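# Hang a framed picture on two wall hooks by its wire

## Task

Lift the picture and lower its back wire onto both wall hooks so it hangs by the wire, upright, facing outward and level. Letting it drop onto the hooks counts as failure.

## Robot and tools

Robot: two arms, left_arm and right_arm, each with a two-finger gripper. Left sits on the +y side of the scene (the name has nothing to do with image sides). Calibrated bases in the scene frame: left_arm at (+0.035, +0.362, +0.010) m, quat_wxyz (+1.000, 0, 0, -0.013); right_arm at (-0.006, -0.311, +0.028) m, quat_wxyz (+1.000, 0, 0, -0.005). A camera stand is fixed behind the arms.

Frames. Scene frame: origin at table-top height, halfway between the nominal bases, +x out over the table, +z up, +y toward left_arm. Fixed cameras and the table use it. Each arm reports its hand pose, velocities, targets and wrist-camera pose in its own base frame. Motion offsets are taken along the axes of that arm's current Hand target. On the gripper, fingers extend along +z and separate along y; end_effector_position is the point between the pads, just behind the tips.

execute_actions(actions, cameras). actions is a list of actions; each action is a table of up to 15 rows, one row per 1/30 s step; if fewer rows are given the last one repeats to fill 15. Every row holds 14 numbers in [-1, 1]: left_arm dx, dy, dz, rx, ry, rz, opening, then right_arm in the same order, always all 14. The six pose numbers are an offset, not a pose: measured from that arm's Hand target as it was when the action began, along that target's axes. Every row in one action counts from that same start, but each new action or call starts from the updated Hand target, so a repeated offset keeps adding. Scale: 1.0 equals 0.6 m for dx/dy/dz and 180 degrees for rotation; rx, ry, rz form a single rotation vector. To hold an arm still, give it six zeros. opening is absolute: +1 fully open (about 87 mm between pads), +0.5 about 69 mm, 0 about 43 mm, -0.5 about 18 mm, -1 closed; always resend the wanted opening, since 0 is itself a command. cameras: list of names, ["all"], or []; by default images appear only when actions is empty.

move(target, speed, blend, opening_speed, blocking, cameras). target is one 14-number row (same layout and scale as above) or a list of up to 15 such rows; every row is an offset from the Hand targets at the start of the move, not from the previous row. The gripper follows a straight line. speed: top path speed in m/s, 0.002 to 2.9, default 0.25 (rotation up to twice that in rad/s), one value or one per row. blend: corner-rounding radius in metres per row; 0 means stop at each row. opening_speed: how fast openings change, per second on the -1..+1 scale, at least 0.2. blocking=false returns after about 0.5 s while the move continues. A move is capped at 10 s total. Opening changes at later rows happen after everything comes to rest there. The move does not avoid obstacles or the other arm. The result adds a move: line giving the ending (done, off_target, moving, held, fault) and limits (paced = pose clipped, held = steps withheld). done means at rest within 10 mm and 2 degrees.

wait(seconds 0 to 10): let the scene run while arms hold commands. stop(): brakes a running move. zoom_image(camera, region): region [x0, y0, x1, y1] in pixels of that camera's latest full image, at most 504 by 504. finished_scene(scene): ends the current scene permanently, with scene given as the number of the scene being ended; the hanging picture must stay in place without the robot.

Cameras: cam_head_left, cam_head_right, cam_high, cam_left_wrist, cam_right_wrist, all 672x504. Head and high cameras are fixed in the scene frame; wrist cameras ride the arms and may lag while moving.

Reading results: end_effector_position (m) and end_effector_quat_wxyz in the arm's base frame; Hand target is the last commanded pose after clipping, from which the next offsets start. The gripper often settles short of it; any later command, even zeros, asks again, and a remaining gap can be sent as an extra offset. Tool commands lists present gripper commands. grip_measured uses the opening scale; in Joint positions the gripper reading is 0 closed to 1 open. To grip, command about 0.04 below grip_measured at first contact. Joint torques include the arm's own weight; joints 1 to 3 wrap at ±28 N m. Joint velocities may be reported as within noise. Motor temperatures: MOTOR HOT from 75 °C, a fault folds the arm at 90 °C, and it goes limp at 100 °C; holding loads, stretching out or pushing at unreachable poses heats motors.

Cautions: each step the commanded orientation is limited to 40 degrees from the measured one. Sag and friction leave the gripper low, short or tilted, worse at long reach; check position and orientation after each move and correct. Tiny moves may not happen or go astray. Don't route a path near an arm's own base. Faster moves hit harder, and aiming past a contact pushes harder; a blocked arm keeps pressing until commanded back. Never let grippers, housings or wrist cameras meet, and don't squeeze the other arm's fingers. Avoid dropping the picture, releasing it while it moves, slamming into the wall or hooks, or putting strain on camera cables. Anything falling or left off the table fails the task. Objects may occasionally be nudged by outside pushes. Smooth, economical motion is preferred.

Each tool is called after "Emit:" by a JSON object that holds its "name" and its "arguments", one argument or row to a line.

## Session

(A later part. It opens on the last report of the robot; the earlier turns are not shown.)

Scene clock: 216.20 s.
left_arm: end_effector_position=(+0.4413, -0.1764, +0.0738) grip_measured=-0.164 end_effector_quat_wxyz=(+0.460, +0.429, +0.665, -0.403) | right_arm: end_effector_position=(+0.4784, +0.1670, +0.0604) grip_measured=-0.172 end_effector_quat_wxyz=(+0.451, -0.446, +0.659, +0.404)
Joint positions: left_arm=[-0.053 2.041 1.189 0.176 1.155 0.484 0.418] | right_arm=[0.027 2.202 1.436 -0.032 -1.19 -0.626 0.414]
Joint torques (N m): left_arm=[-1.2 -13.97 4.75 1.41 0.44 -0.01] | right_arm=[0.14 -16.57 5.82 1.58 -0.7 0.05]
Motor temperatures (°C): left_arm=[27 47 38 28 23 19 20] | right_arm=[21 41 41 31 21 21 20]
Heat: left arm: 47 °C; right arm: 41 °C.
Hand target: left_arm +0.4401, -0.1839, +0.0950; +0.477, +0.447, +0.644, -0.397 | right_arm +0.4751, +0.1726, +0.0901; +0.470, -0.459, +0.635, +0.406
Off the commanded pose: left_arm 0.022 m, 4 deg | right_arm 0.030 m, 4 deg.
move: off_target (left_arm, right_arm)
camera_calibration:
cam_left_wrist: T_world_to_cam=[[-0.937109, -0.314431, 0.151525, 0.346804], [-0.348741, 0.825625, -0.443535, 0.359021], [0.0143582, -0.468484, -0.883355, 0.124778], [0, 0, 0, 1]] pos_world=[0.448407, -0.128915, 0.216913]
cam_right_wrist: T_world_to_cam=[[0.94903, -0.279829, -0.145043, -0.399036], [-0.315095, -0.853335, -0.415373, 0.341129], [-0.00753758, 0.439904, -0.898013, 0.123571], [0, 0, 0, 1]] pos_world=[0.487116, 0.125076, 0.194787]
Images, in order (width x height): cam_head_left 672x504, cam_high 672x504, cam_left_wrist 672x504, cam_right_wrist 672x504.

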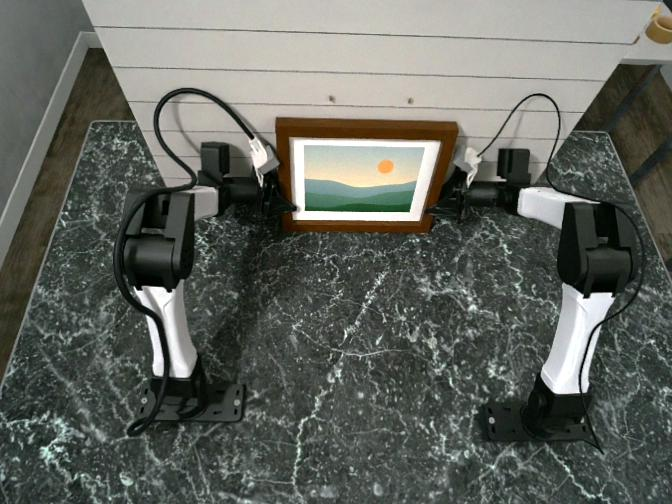

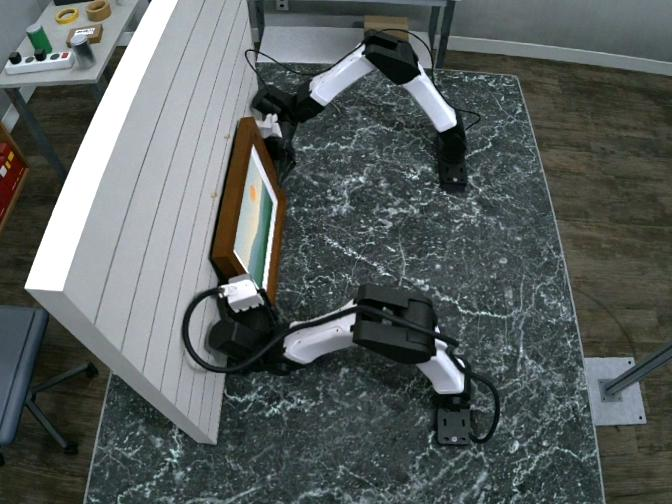

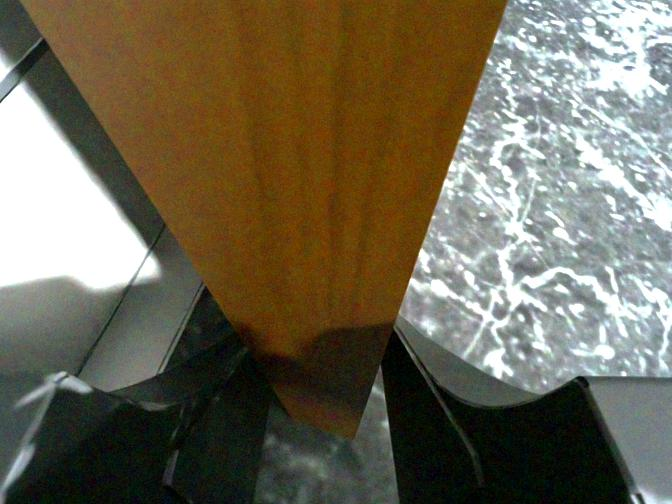

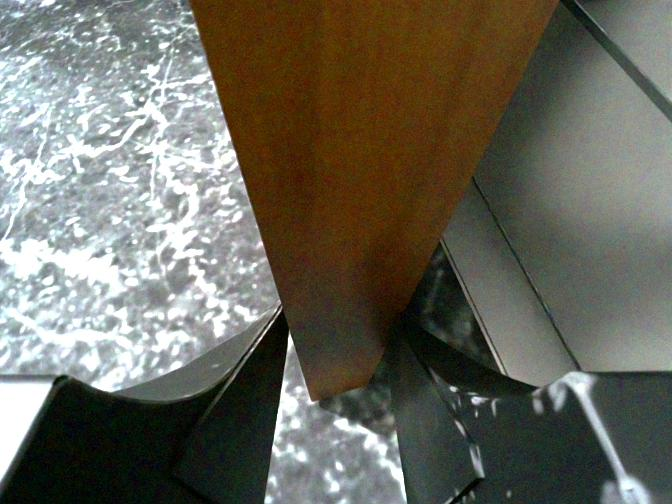

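Emit:
{"name": "move", "arguments": {
  "target": [-0.1105,-0.1398,-0.0618,0,0,0,-0.6,-0.1108,0.1395,-0.0615,0,0,0,-0.6],
  "speed": 0.06,
  "cameras": ["all"]
}}

Scene clock: 230.57 s.
left_arm: end_effector_position=(+0.3581, -0.1804, +0.1473) grip_measured=-0.165 end_effector_quat_wxyz=(+0.442, +0.420, +0.677, -0.413) | right_arm: end_effector_position=(+0.3949, +0.1650, +0.1304) grip_measured=-0.172 end_effector_quat_wxyz=(+0.430, -0.434, +0.675, +0.413)
Joint positions: left_arm=[-0.079 1.629 0.998 -0.061 1.135 0.447 0.417] | right_arm=[0.03 1.816 1.196 -0.239 -1.179 -0.625 0.414]
Joint torques (N m): left_arm=[-1.02 -11.75 6.24 1.64 0.44 0.05] | right_arm=[0.36 -15.13 7.88 1.91 -0.79 0.05]
Motor temperatures (°C): left_arm=[27 55 37 28 23 19 21] | right_arm=[21 43 40 30 22 21 20]
Heat: left arm: 55 °C; right arm: 43 °C.
Hand target: left_arm +0.3598, -0.1861, +0.1748; +0.477, +0.447, +0.644, -0.397 | right_arm +0.3951, +0.1719, +0.1699; +0.470, -0.459, +0.635, +0.406
Off the commanded pose: left_arm 0.028 m, 7 deg | right_arm 0.040 m, 7 deg.
move: off_target (left_arm, right_arm)
camera_calibration:
cam_left_wrist: T_world_to_cam=[[-0.928676, -0.314058, 0.197302, 0.246707], [-0.369621, 0.827659, -0.422328, 0.370561], [-0.0306636, -0.465133, -0.88471, 0.205935], [0, 0, 0, 1]] pos_world=[0.372392, -0.133431, 0.290015]
cam_right_wrist: T_world_to_cam=[[0.937208, -0.285687, -0.200061, -0.29728], [-0.343472, -0.855637, -0.387185, 0.350005], [-0.0605657, 0.431588, -0.900035, 0.209243], [0, 0, 0, 1]] pos_world=[0.411503, 0.124242, 0.264369]

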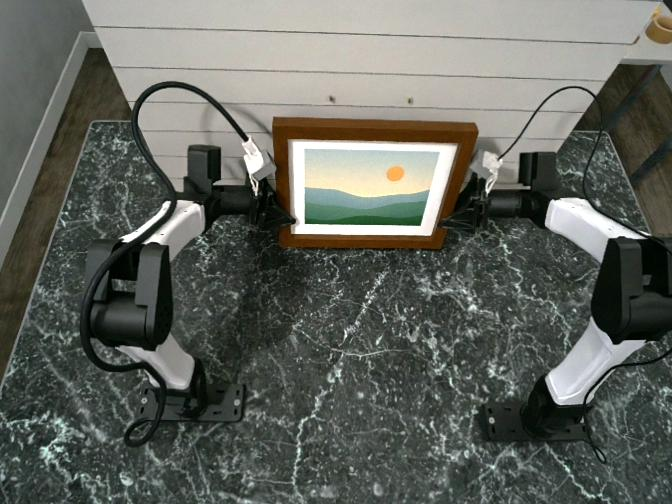

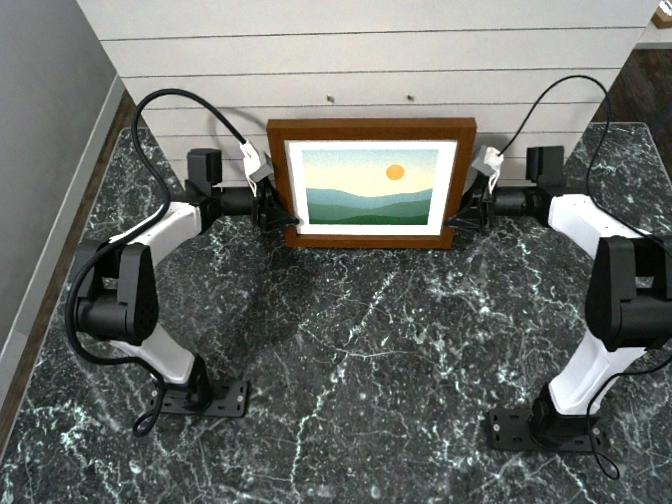

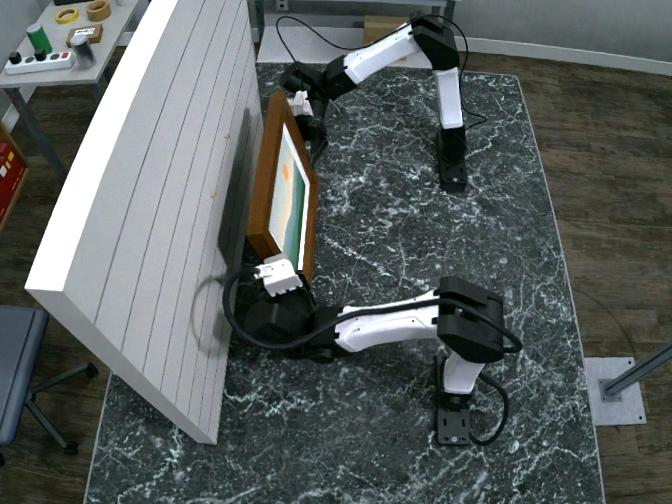

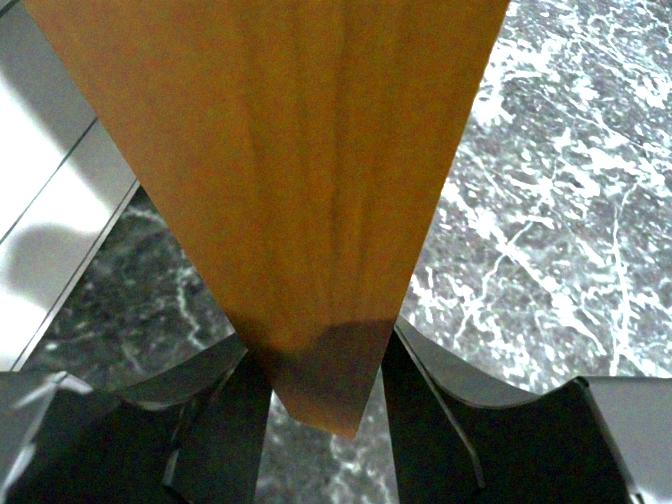

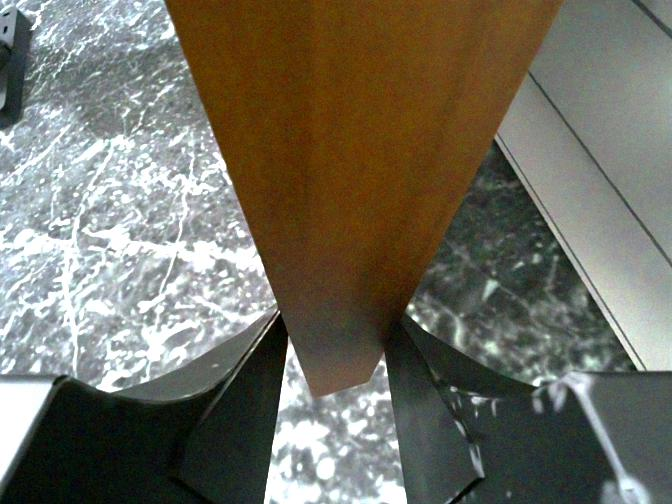

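Emit:
{"name": "move", "arguments": {
  "target": [-0.0485,-0.0043,-0.0115,-0.0381,-0.0551,0.1826,-0.6,-0.0485,0.0042,-0.0114,0.0392,-0.0484,-0.1841,-0.6],
  "speed": 0.12,
  "cameras": ["cam_head_left","cam_high"]
}}

Emit:
{"name": "zoom_image", "arguments": {
  "camera": "cam_high",
  "region": [200, 70, 380, 310]
}}

Scene clock: 241.50 s.
left_arm: end_effector_position=(+0.3597, -0.1810, +0.1767) grip_measured=-0.172 end_effector_quat_wxyz=(+0.617, +0.527, +0.518, -0.270) | right_arm: end_effector_position=(+0.3987, +0.1643, +0.1597) grip_measured=-0.176 end_effector_quat_wxyz=(+0.604, -0.541, +0.521, +0.266)
Joint positions: left_arm=[-0.093 1.482 0.701 0.575 1.105 0.568 0.414] | right_arm=[0.034 1.65 0.86 0.455 -1.165 -0.699 0.412]
Joint torques (N m): left_arm=[-0.94 -9.02 6 2.03 0.24 0.06] | right_arm=[0.53 -12.42 7.65 2.63 -0.58 0.15]
Heat: left arm: 53 °C; right arm: 43 °C.
Hand target: left_arm +0.3598, -0.1861, +0.2049; +0.649, +0.546, +0.471, -0.244 | right_arm +0.3952, +0.1719, +0.1999; +0.639, -0.560, +0.465, +0.249
Off the commanded pose: left_arm 0.029 m, 7 deg | right_arm 0.041 m, 8 deg.
move: off_target (left_arm, right_arm)
Images, in order (width x height): cam_head_left 672x504, cam_high 672x504.

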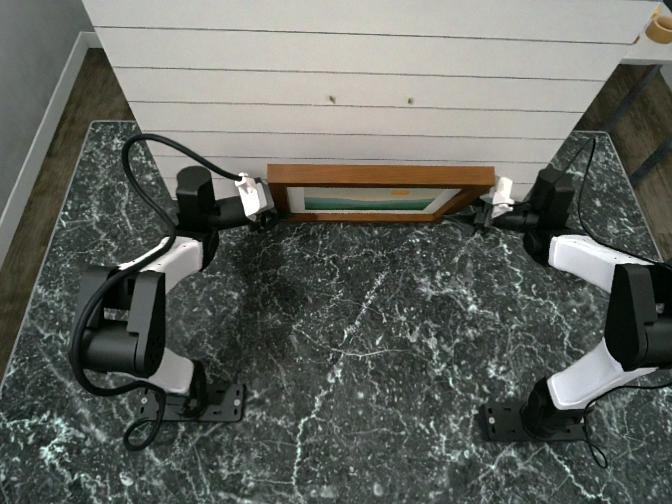

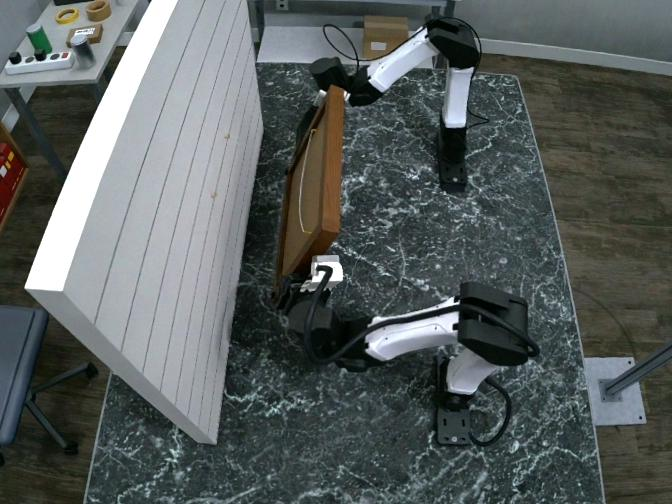

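Scaled by 2.100 from the camera's 672x504 image, which has a finer 960x720 frame.

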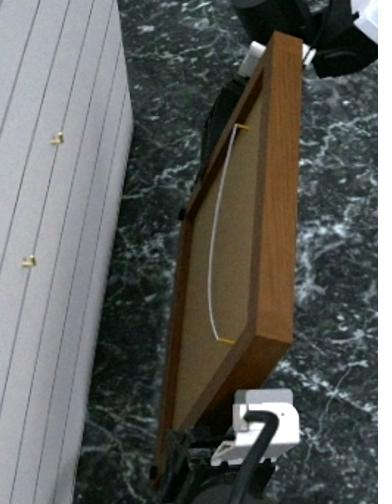

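Emit:
{"name": "zoom_image", "arguments": {
  "camera": "cam_high",
  "region": [270, 80, 350, 260]
}}

Emit:
{"name": "zoom_image", "arguments": {
  "camera": "cam_high",
  "region": [200, 120, 250, 210]
}}

Scaled by 2.800 from the camera's 672x504 image, which has a finer 960x720 frame.

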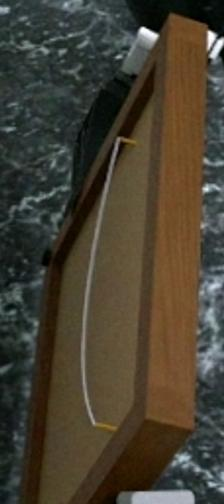

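Scaled by 5.600 from the camera's 672x504 image, which has a finer 960x720 frame.

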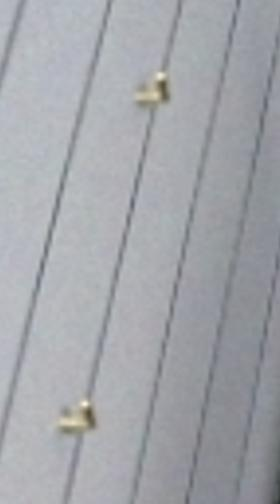

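Emit:
{"name": "move", "arguments": {
  "target": [0,0,0,-0.0403,-0.0583,0.193,-0.7,0,0,0,0.0414,-0.0512,-0.1946,-0.7],
  "speed": 0.15,
  "cameras": ["cam_head_left","cam_head_right","cam_high"]
}}

Emit:
{"name": "zoom_image", "arguments": {
  "camera": "cam_high",
  "region": [260, 70, 420, 310]
}}

Emit:
{"name": "zoom_image", "arguments": {
  "camera": "cam_head_left",
  "region": [250, 140, 510, 280]
}}

Emit:
{"name": "zoom_image", "arguments": {
  "camera": "cam_head_right",
  "region": [240, 140, 500, 280]
}}

Scene clock: 283.87 s.
left_arm: end_effector_position=(+0.3622, -0.1820, +0.1847) grip_measured=-0.186 end_effector_quat_wxyz=(+0.741, +0.598, +0.293, -0.086) | right_arm: end_effector_position=(+0.4033, +0.1638, +0.1739) grip_measured=-0.181 end_effector_quat_wxyz=(+0.733, -0.607, +0.298, +0.076)
Joint positions: left_arm=[-0.099 1.706 0.505 1.462 1.119 0.764 0.407] | right_arm=[0.033 1.833 0.652 1.404 -1.175 -0.805 0.409]
Joint torques (N m): left_arm=[-0.85 -5.12 4.4 2.42 -0.02 -0.1] | right_arm=[0.87 -8.02 5.98 2.94 -0.21 0.22]
Motor temperatures (°C): left_arm=[26 46 36 33 23 19 21] | right_arm=[20 44 38 35 21 21 21]
Heat: left arm: 46 °C; right arm: 44 °C.
Hand target: left_arm +0.3599, -0.1860, +0.2050; +0.764, +0.596, +0.240, -0.058 | right_arm +0.3951, +0.1720, +0.1999; +0.754, -0.610, +0.238, +0.059
Off the commanded pose: left_arm 0.021 m, 7 deg | right_arm 0.028 m, 8 deg.
joint sent to its limit (left arm) — joint 4 (wrist pitch), upper limit. The joint targets still meet the commanded pose.
move: off_target (left_arm, right_arm)
Images, in order (width x height): cam_head_left 672x504, cam_head_right 672x504, cam_high 672x504.

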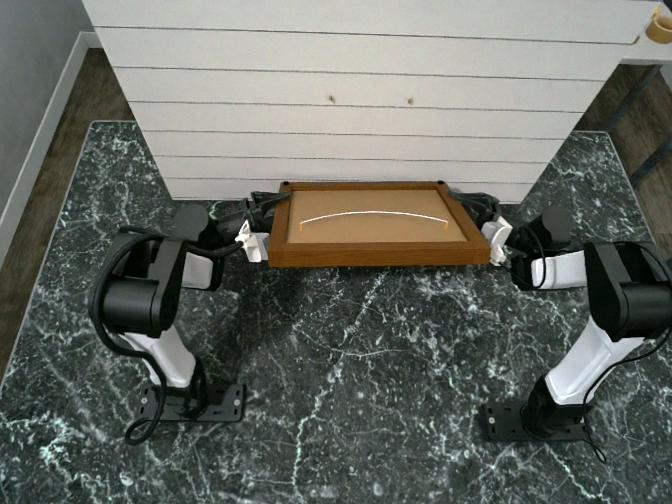

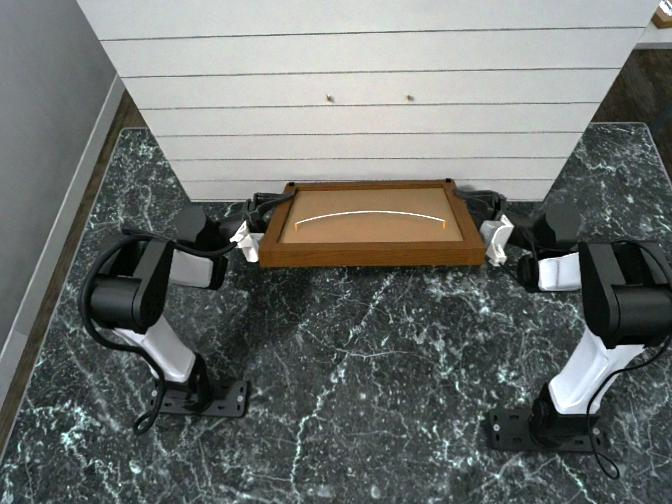

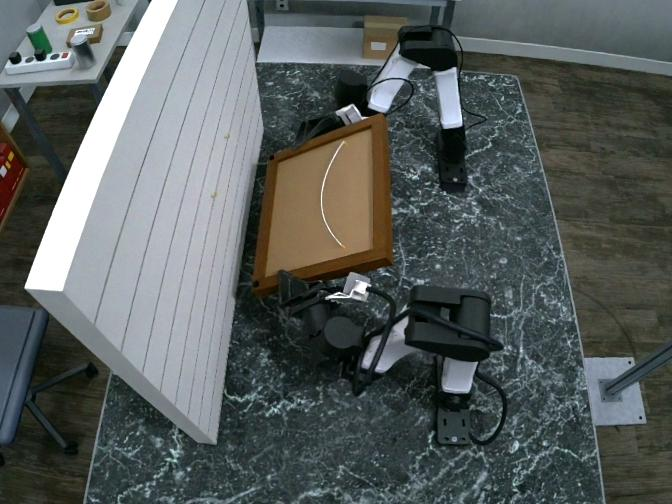

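Scaled by 2.100 from the camera's 672x504 image, which has a finer 960x720 frame.

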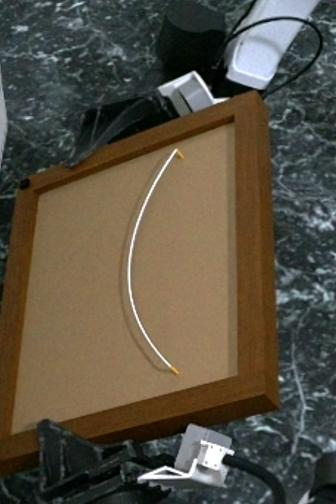

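Scaled by 1.938 from the camera's 672x504 image, which has a finer 960x720 frame.

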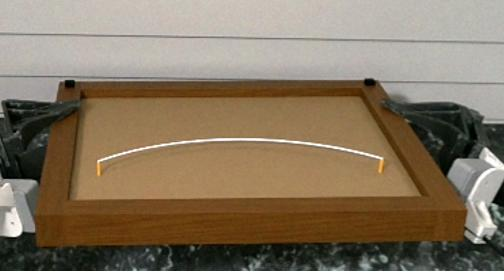

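Scaled by 1.938 from the camera's 672x504 image, which has a finer 960x720 frame.

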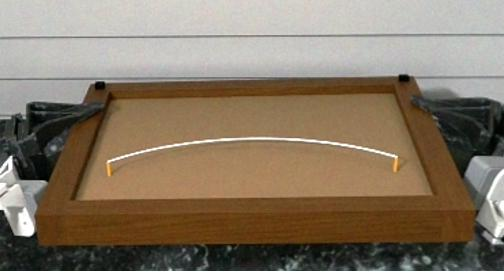

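Emit:
{"name": "move", "arguments": {
  "target": [-0.0732,0.147,0.0292,0.0741,0.1071,-0.3548,-0.7,-0.0715,-0.1485,0.0238,-0.0761,0.0941,0.3578,-0.7],
  "speed": 0.2,
  "cameras": ["all"]
}}

Emit:
{"name": "zoom_image", "arguments": {
  "camera": "cam_high",
  "region": [190, 60, 370, 300]
}}

Scene clock: 341.80 s.
left_arm: end_effector_position=(+0.3494, -0.1832, +0.2812) grip_measured=-0.179 end_effector_quat_wxyz=(+0.469, +0.444, +0.652, -0.397) | right_arm: end_effector_position=(+0.3868, +0.1637, +0.2612) grip_measured=-0.173 end_effector_quat_wxyz=(+0.454, -0.449, +0.662, +0.392)
Joint positions: left_arm=[-0.089 1.502 1.384 -0.507 1.137 0.475 0.411] | right_arm=[0.031 1.678 1.544 -0.657 -1.165 -0.632 0.413]
Joint torques (N m): left_arm=[-0.25 -6.27 9.69 1.75 0.36 -0.11] | right_arm=[0.1 -8.25 15.23 1.94 -0.9 0.07]
Motor temperatures (°C): left_arm=[25 40 35 33 23 19 22] | right_arm=[20 35 37 37 21 21 21]
Heat: left arm: 40 °C; right arm: 37 °C.
Hand target: left_arm +0.3597, -0.1861, +0.3049; +0.499, +0.460, +0.627, -0.382 | right_arm +0.3952, +0.1719, +0.2999; +0.492, -0.473, +0.619, +0.390
Off the commanded pose: left_arm 0.026 m, 5 deg | right_arm 0.040 m, 7 deg.
move: off_target (left_arm, right_arm)
camera_calibration:
cam_left_wrist: T_world_to_cam=[[-0.94861, -0.296406, 0.110824, 0.245793], [-0.313641, 0.834126, -0.453721, 0.416725], [0.0420442, -0.465163, -0.884226, 0.297272], [0, 0, 0, 1]] pos_world=[0.351366, -0.136467, 0.424693]
cam_right_wrist: T_world_to_cam=[[0.947369, -0.293771, -0.127245, -0.285557], [-0.320006, -0.857247, -0.40339, 0.392222], [0.00942362, 0.422878, -0.906137, 0.303013], [0, 0, 0, 1]] pos_world=[0.393186, 0.124206, 0.396454]

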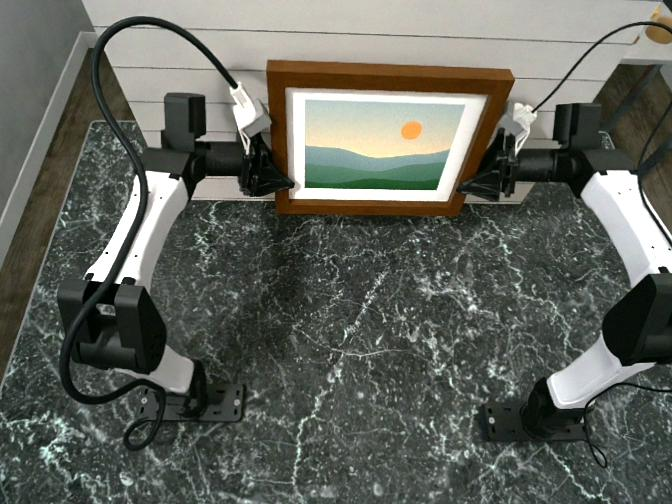

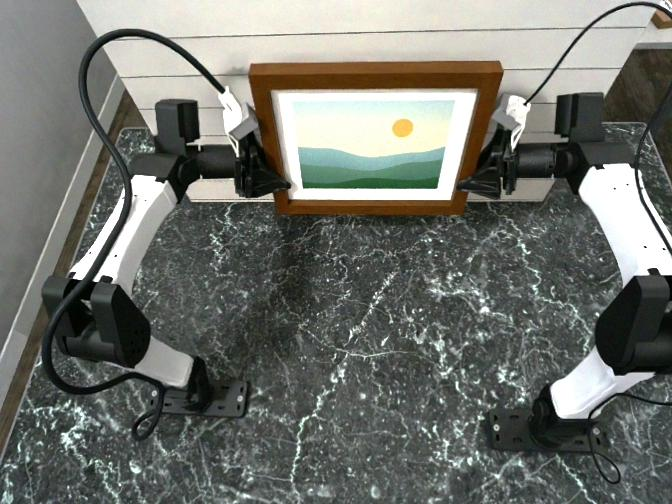

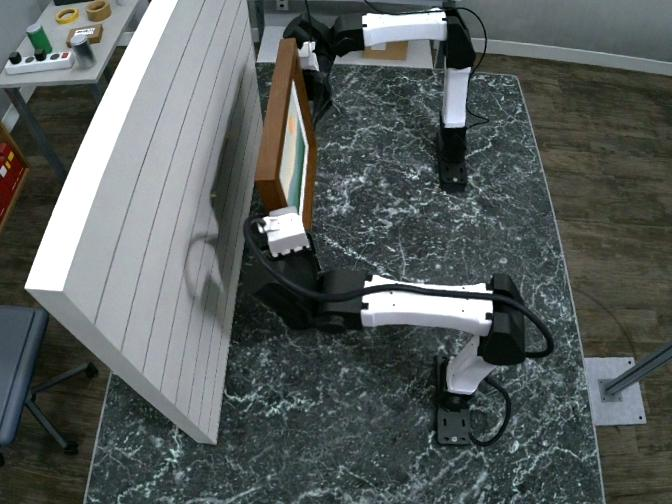

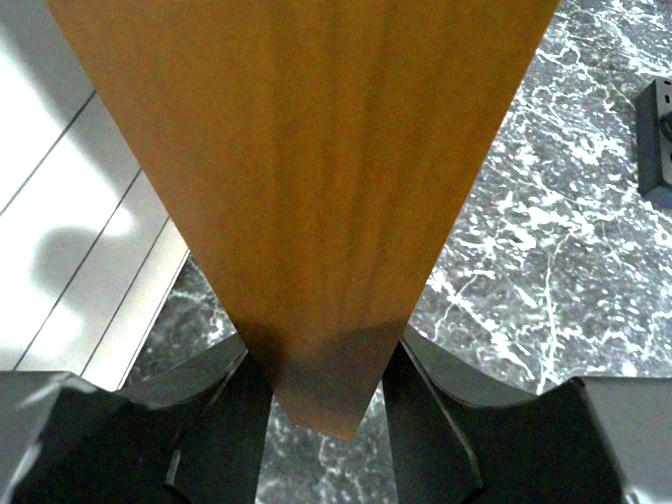

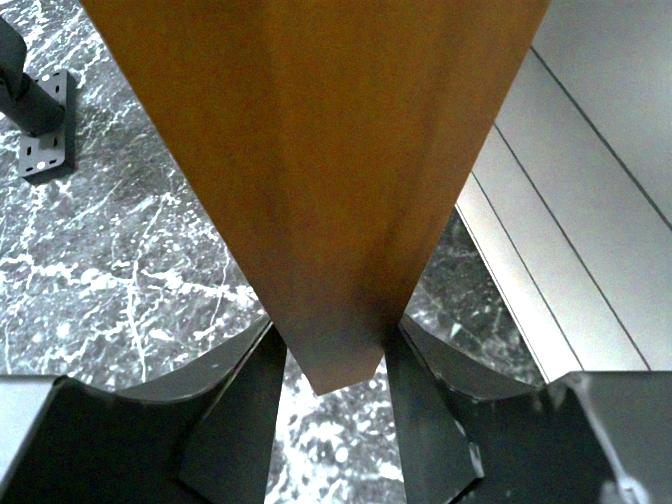

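Scaled by 2.100 from the camera's 672x504 image, which has a finer 960x720 frame.

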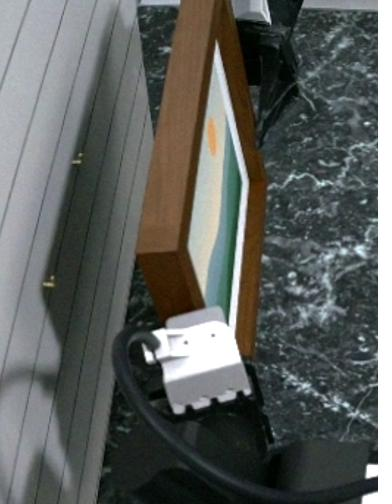

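Emit:
{"name": "move", "arguments": {
  "target": [-0.0408,0.1307,0.0183,-0.0055,-0.0079,0.0261,-0.7,-0.0435,-0.1263,0.0342,0.0056,-0.0069,-0.0263,-0.7],
  "speed": 0.12,
  "cameras": ["all"]
}}

Emit:
{"name": "zoom_image", "arguments": {
  "camera": "cam_high",
  "region": [190, 50, 330, 270]
}}

Emit:
{"name": "zoom_image", "arguments": {
  "camera": "cam_head_left",
  "region": [250, 40, 510, 220]
}}

Emit:
{"name": "zoom_image", "arguments": {
  "camera": "cam_head_right",
  "region": [240, 40, 500, 220]
}}

Scene clock: 368.57 s.
left_arm: end_effector_position=(+0.4313, -0.1776, +0.3001) grip_measured=-0.179 end_effector_quat_wxyz=(+0.496, +0.460, +0.633, -0.377) | right_arm: end_effector_position=(+0.4704, +0.1667, +0.2813) grip_measured=-0.173 end_effector_quat_wxyz=(+0.484, -0.466, +0.639, +0.374)
Joint positions: left_arm=[-0.058 1.79 1.749 -0.548 1.156 0.527 0.411] | right_arm=[0.031 1.98 1.971 -0.69 -1.169 -0.632 0.413]
Joint torques (N m): left_arm=[0.1 -8.85 9.68 1.74 0.43 -0.07] | right_arm=[0.81 -10.73 14.93 2.07 -0.75 0.15]
Motor temperatures (°C): left_arm=[25 42 38 33 23 19 22] | right_arm=[20 36 46 34 22 21 21]
Heat: left arm: 42 °C; right arm: 46 °C.
Hand target: left_arm +0.4397, -0.1788, +0.3251; +0.526, +0.477, +0.605, -0.361 | right_arm +0.4753, +0.1778, +0.3198; +0.518, -0.489, +0.597, +0.369
Off the commanded pose: left_arm 0.026 m, 5 deg | right_arm 0.040 m, 7 deg.
move: off_target (left_arm, right_arm)
camera_calibration:
cam_left_wrist: T_world_to_cam=[[-0.953463, -0.299897, 0.0311571, 0.348549], [-0.277758, 0.833447, -0.477721, 0.437942], [0.117299, -0.464143, -0.877959, 0.279026], [0, 0, 0, 1]] pos_world=[0.421241, -0.130965, 0.443327]
cam_right_wrist: T_world_to_cam=[[0.956014, -0.290323, -0.0418372, -0.389958], [-0.278965, -0.855846, -0.435554, 0.419103], [0.0906451, 0.428066, -0.89919, 0.278104], [0, 0, 0, 1]] pos_world=[0.464512, 0.126427, 0.416296]

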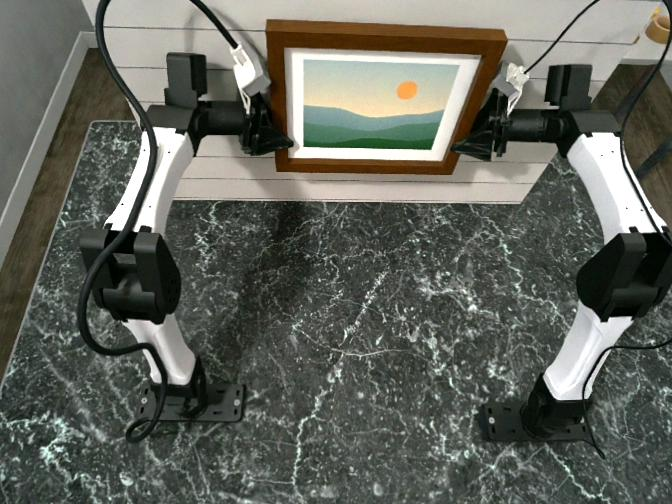

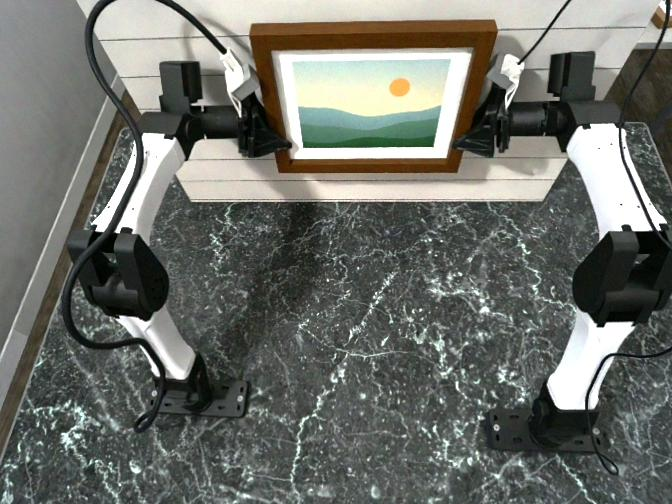

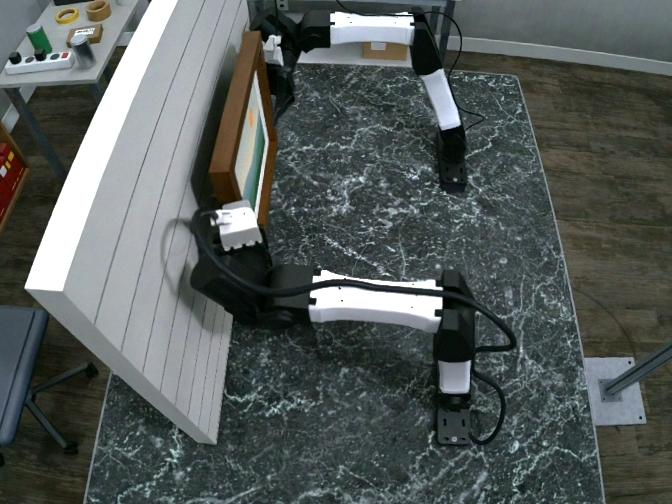

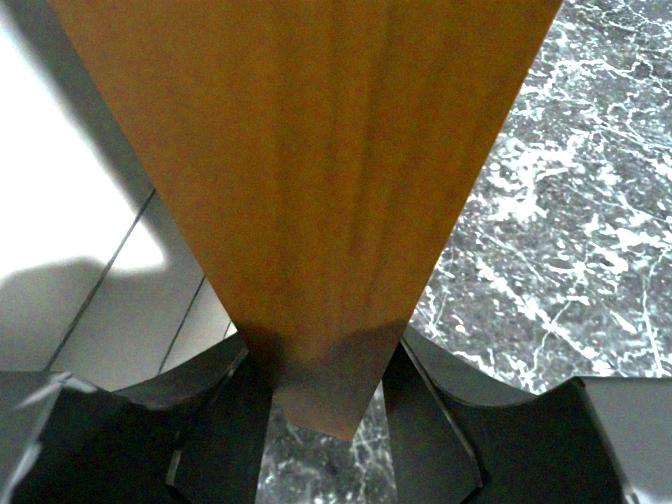

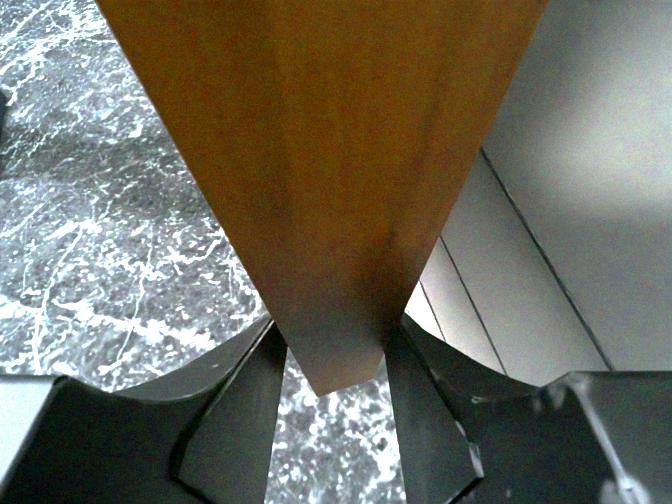

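Scaled by 2.291 from the camera's 672x504 image, which has a finer 960x720 frame.

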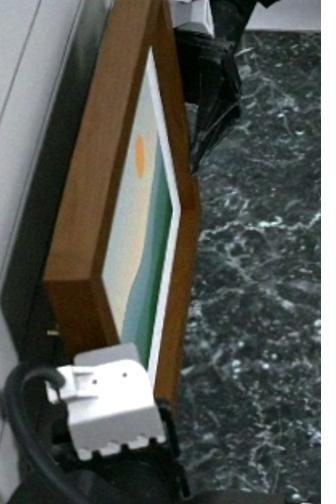

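Scaled by 1.938 from the camera's 672x504 image, which has a finer 960x720 frame.

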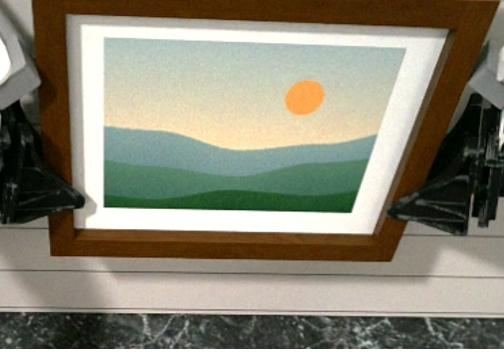

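Scaled by 1.938 from the camera's 672x504 image, which has a finer 960x720 frame.

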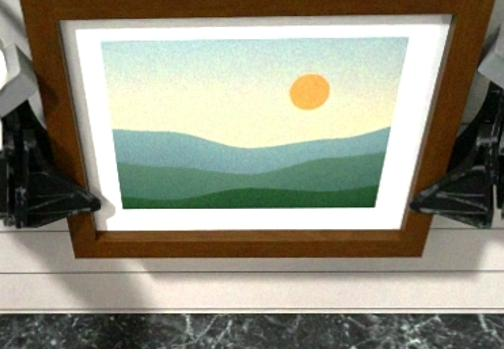

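Emit:
{"name": "move", "arguments": {
  "target": [0.0008,0.061,0.0169,0,0,0,-0.7,0.0012,-0.061,0.0169,0,0,0,-0.7],
  "speed": 0.06,
  "cameras": ["all"]
}}

Emit:
{"name": "zoom_image", "arguments": {
  "camera": "cam_high",
  "region": [180, 40, 290, 240]
}}

Scene clock: 393.90 s.
left_arm: end_effector_position=(+0.4606, -0.1776, +0.3095) grip_measured=-0.177 end_effector_quat_wxyz=(+0.494, +0.460, +0.629, -0.385) | right_arm: end_effector_position=(+0.4943, +0.1660, +0.2935) grip_measured=-0.176 end_effector_quat_wxyz=(+0.475, -0.463, +0.649, +0.373)
Joint positions: left_arm=[-0.051 1.936 1.976 -0.64 1.179 0.533 0.411] | right_arm=[0.031 2.148 2.298 -0.887 -1.156 -0.647 0.412]
Joint torques (N m): left_arm=[0.1 -8.18 9.42 1.96 0.3 -0.03] | right_arm=[0.51 -8.12 14.45 2.79 -0.91 0.14]
Heat: left arm: 43 °C; right arm: 50 °C.
Hand target: left_arm +0.4777, -0.1779, +0.3252; +0.526, +0.477, +0.604, -0.361 | right_arm +0.5133, +0.1781, +0.3196; +0.518, -0.489, +0.597, +0.369
Off the commanded pose: left_arm 0.023 m, 6 deg | right_arm 0.034 m, 8 deg.
move: off_target (left_arm, right_arm)
camera_calibration:
cam_left_wrist: T_world_to_cam=[[-0.957008, -0.28734, 0.0396403, 0.377351], [-0.269869, 0.831937, -0.484821, 0.448841], [0.10633, -0.474676, -0.873714, 0.285747], [0, 0, 0, 1]] pos_world=[0.451872, -0.129342, 0.452311]
cam_right_wrist: T_world_to_cam=[[0.953081, -0.296854, -0.0592846, -0.404849], [-0.293823, -0.86005, -0.417112, 0.433151], [0.0728335, 0.41496, -0.90692, 0.300455], [0, 0, 0, 1]] pos_world=[0.491241, 0.127673, 0.42916]

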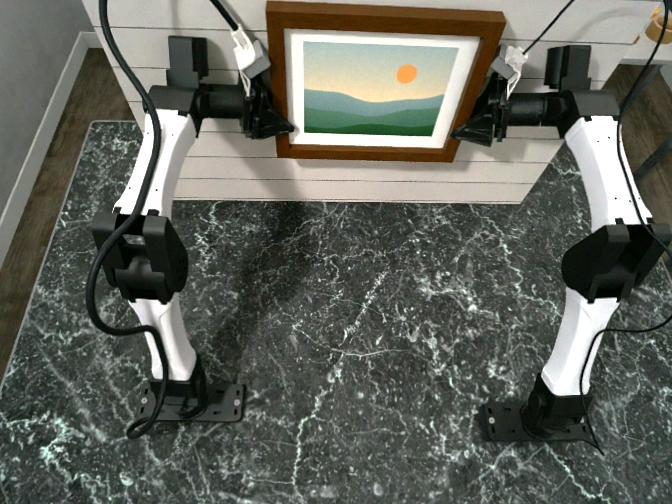

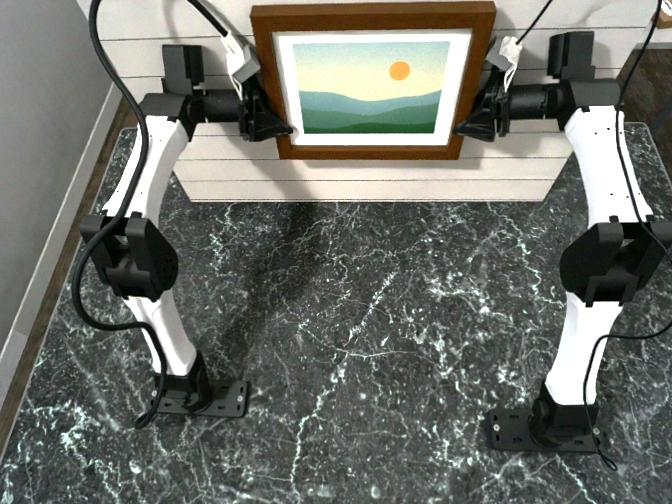

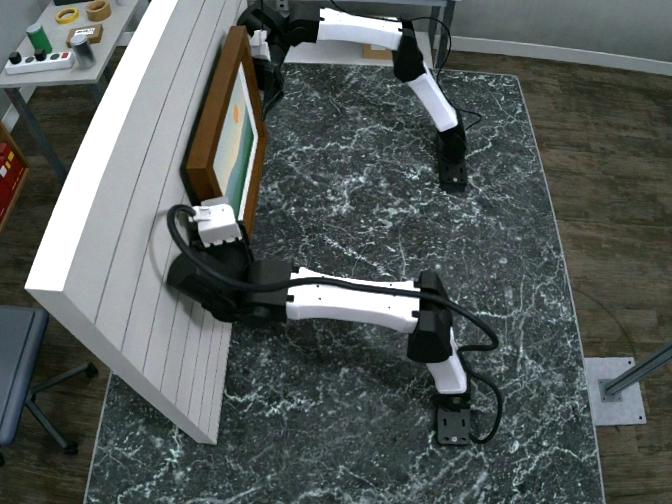

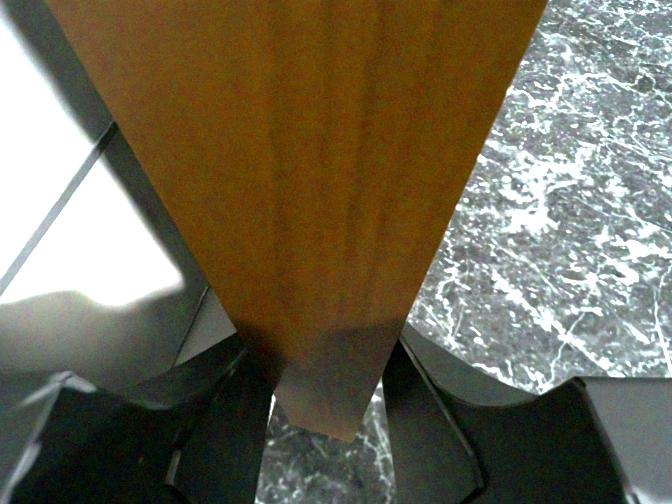

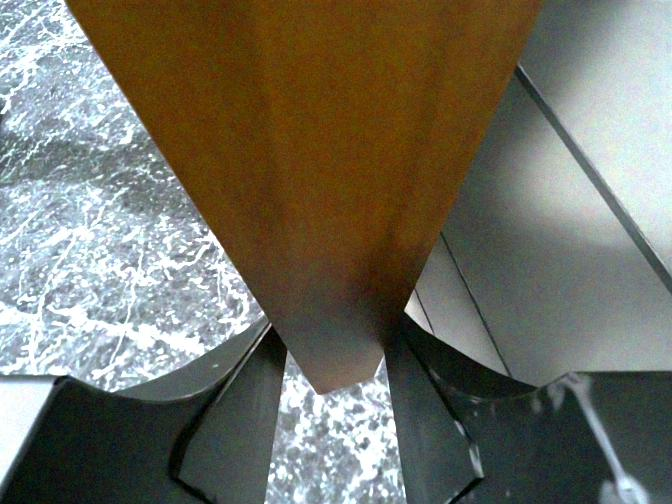

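Scaled by 2.520 from the camera's 672x504 image, which has a finer 960x720 frame.

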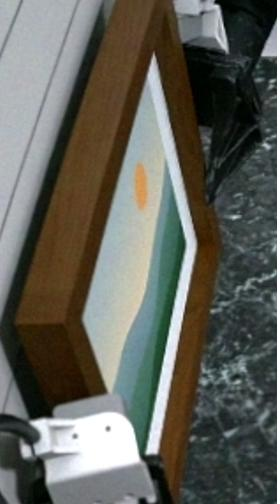

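Emit:
{"name": "move", "arguments": {
  "target": [0.1473,0.0095,0.0337,0,0,0,-0.7,0.1472,-0.0092,0.0337,0,0,0,-0.7],
  "speed": 0.06,
  "cameras": ["cam_head_left","cam_head_right","cam_high","cam_left_wrist"]
}}

Emit:
{"name": "zoom_image", "arguments": {
  "camera": "cam_high",
  "region": [180, 60, 290, 260]
}}

Scene clock: 407.57 s.
left_arm: end_effector_position=(+0.4785, -0.1741, +0.2644) grip_measured=-0.188 end_effector_quat_wxyz=(+0.536, +0.477, +0.591, -0.369) | right_arm: end_effector_position=(+0.5175, +0.1697, +0.2620) grip_measured=-0.174 end_effector_quat_wxyz=(+0.534, -0.495, +0.590, +0.349)
Joint positions: left_arm=[-0.035 1.917 1.69 -0.23 1.214 0.508 0.406] | right_arm=[0.029 2.091 1.974 -0.421 -1.199 -0.627 0.413]
Joint torques (N m): left_arm=[-1.03 -6.41 4.4 1.45 -0.06 0.23] | right_arm=[0.75 -6.08 5.46 2 -0.39 0.03]
Heat: left arm: 44 °C; right arm: 48 °C.
Hand target: left_arm +0.4898, -0.1779, +0.2353; +0.526, +0.477, +0.604, -0.361 | right_arm +0.5253, +0.1780, +0.2296; +0.518, -0.489, +0.597, +0.369
Off the commanded pose: left_arm 0.032 m, 2 deg | right_arm 0.034 m, 3 deg.
move: off_target (left_arm, right_arm)
camera_calibration:
cam_left_wrist: T_world_to_cam=[[-0.958219, -0.278432, -0.065514, 0.427193], [-0.201072, 0.818583, -0.538044, 0.407763], [0.203438, -0.502391, -0.840367, 0.185933], [0, 0, 0, 1]] pos_world=[0.453508, -0.121433, 0.403634]
Images, in order (width x height): cam_head_left 672x504, cam_head_right 672x504, cam_high 672x504, cam_left_wrist 672x504.

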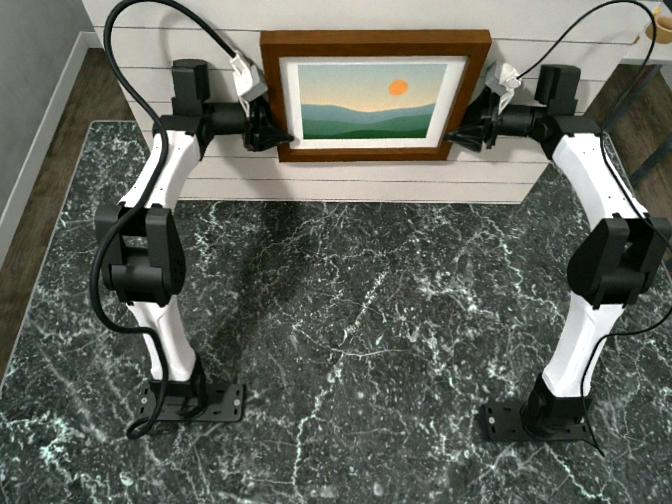

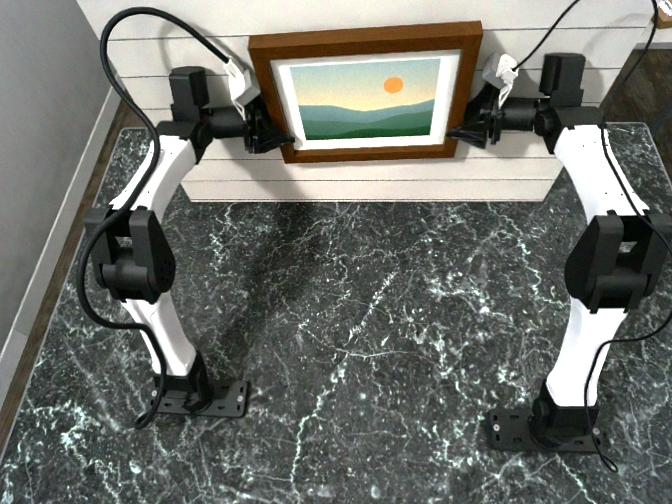

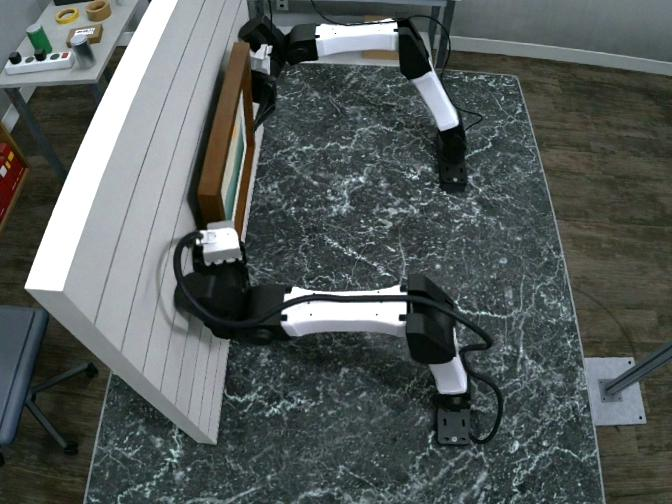

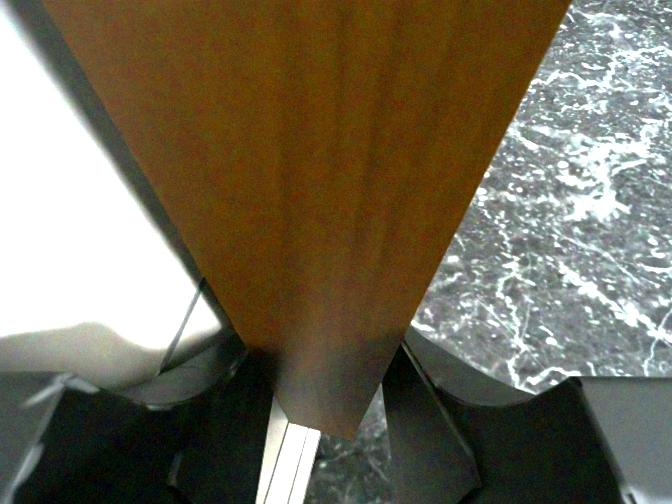

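Scaled by 2.520 from the camera's 672x504 image, which has a finer 960x720 frame.

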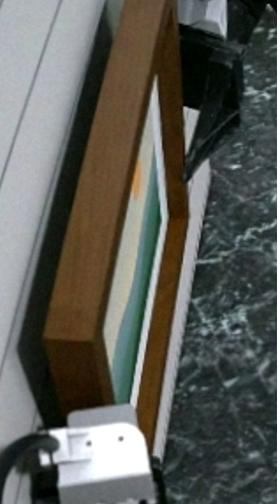

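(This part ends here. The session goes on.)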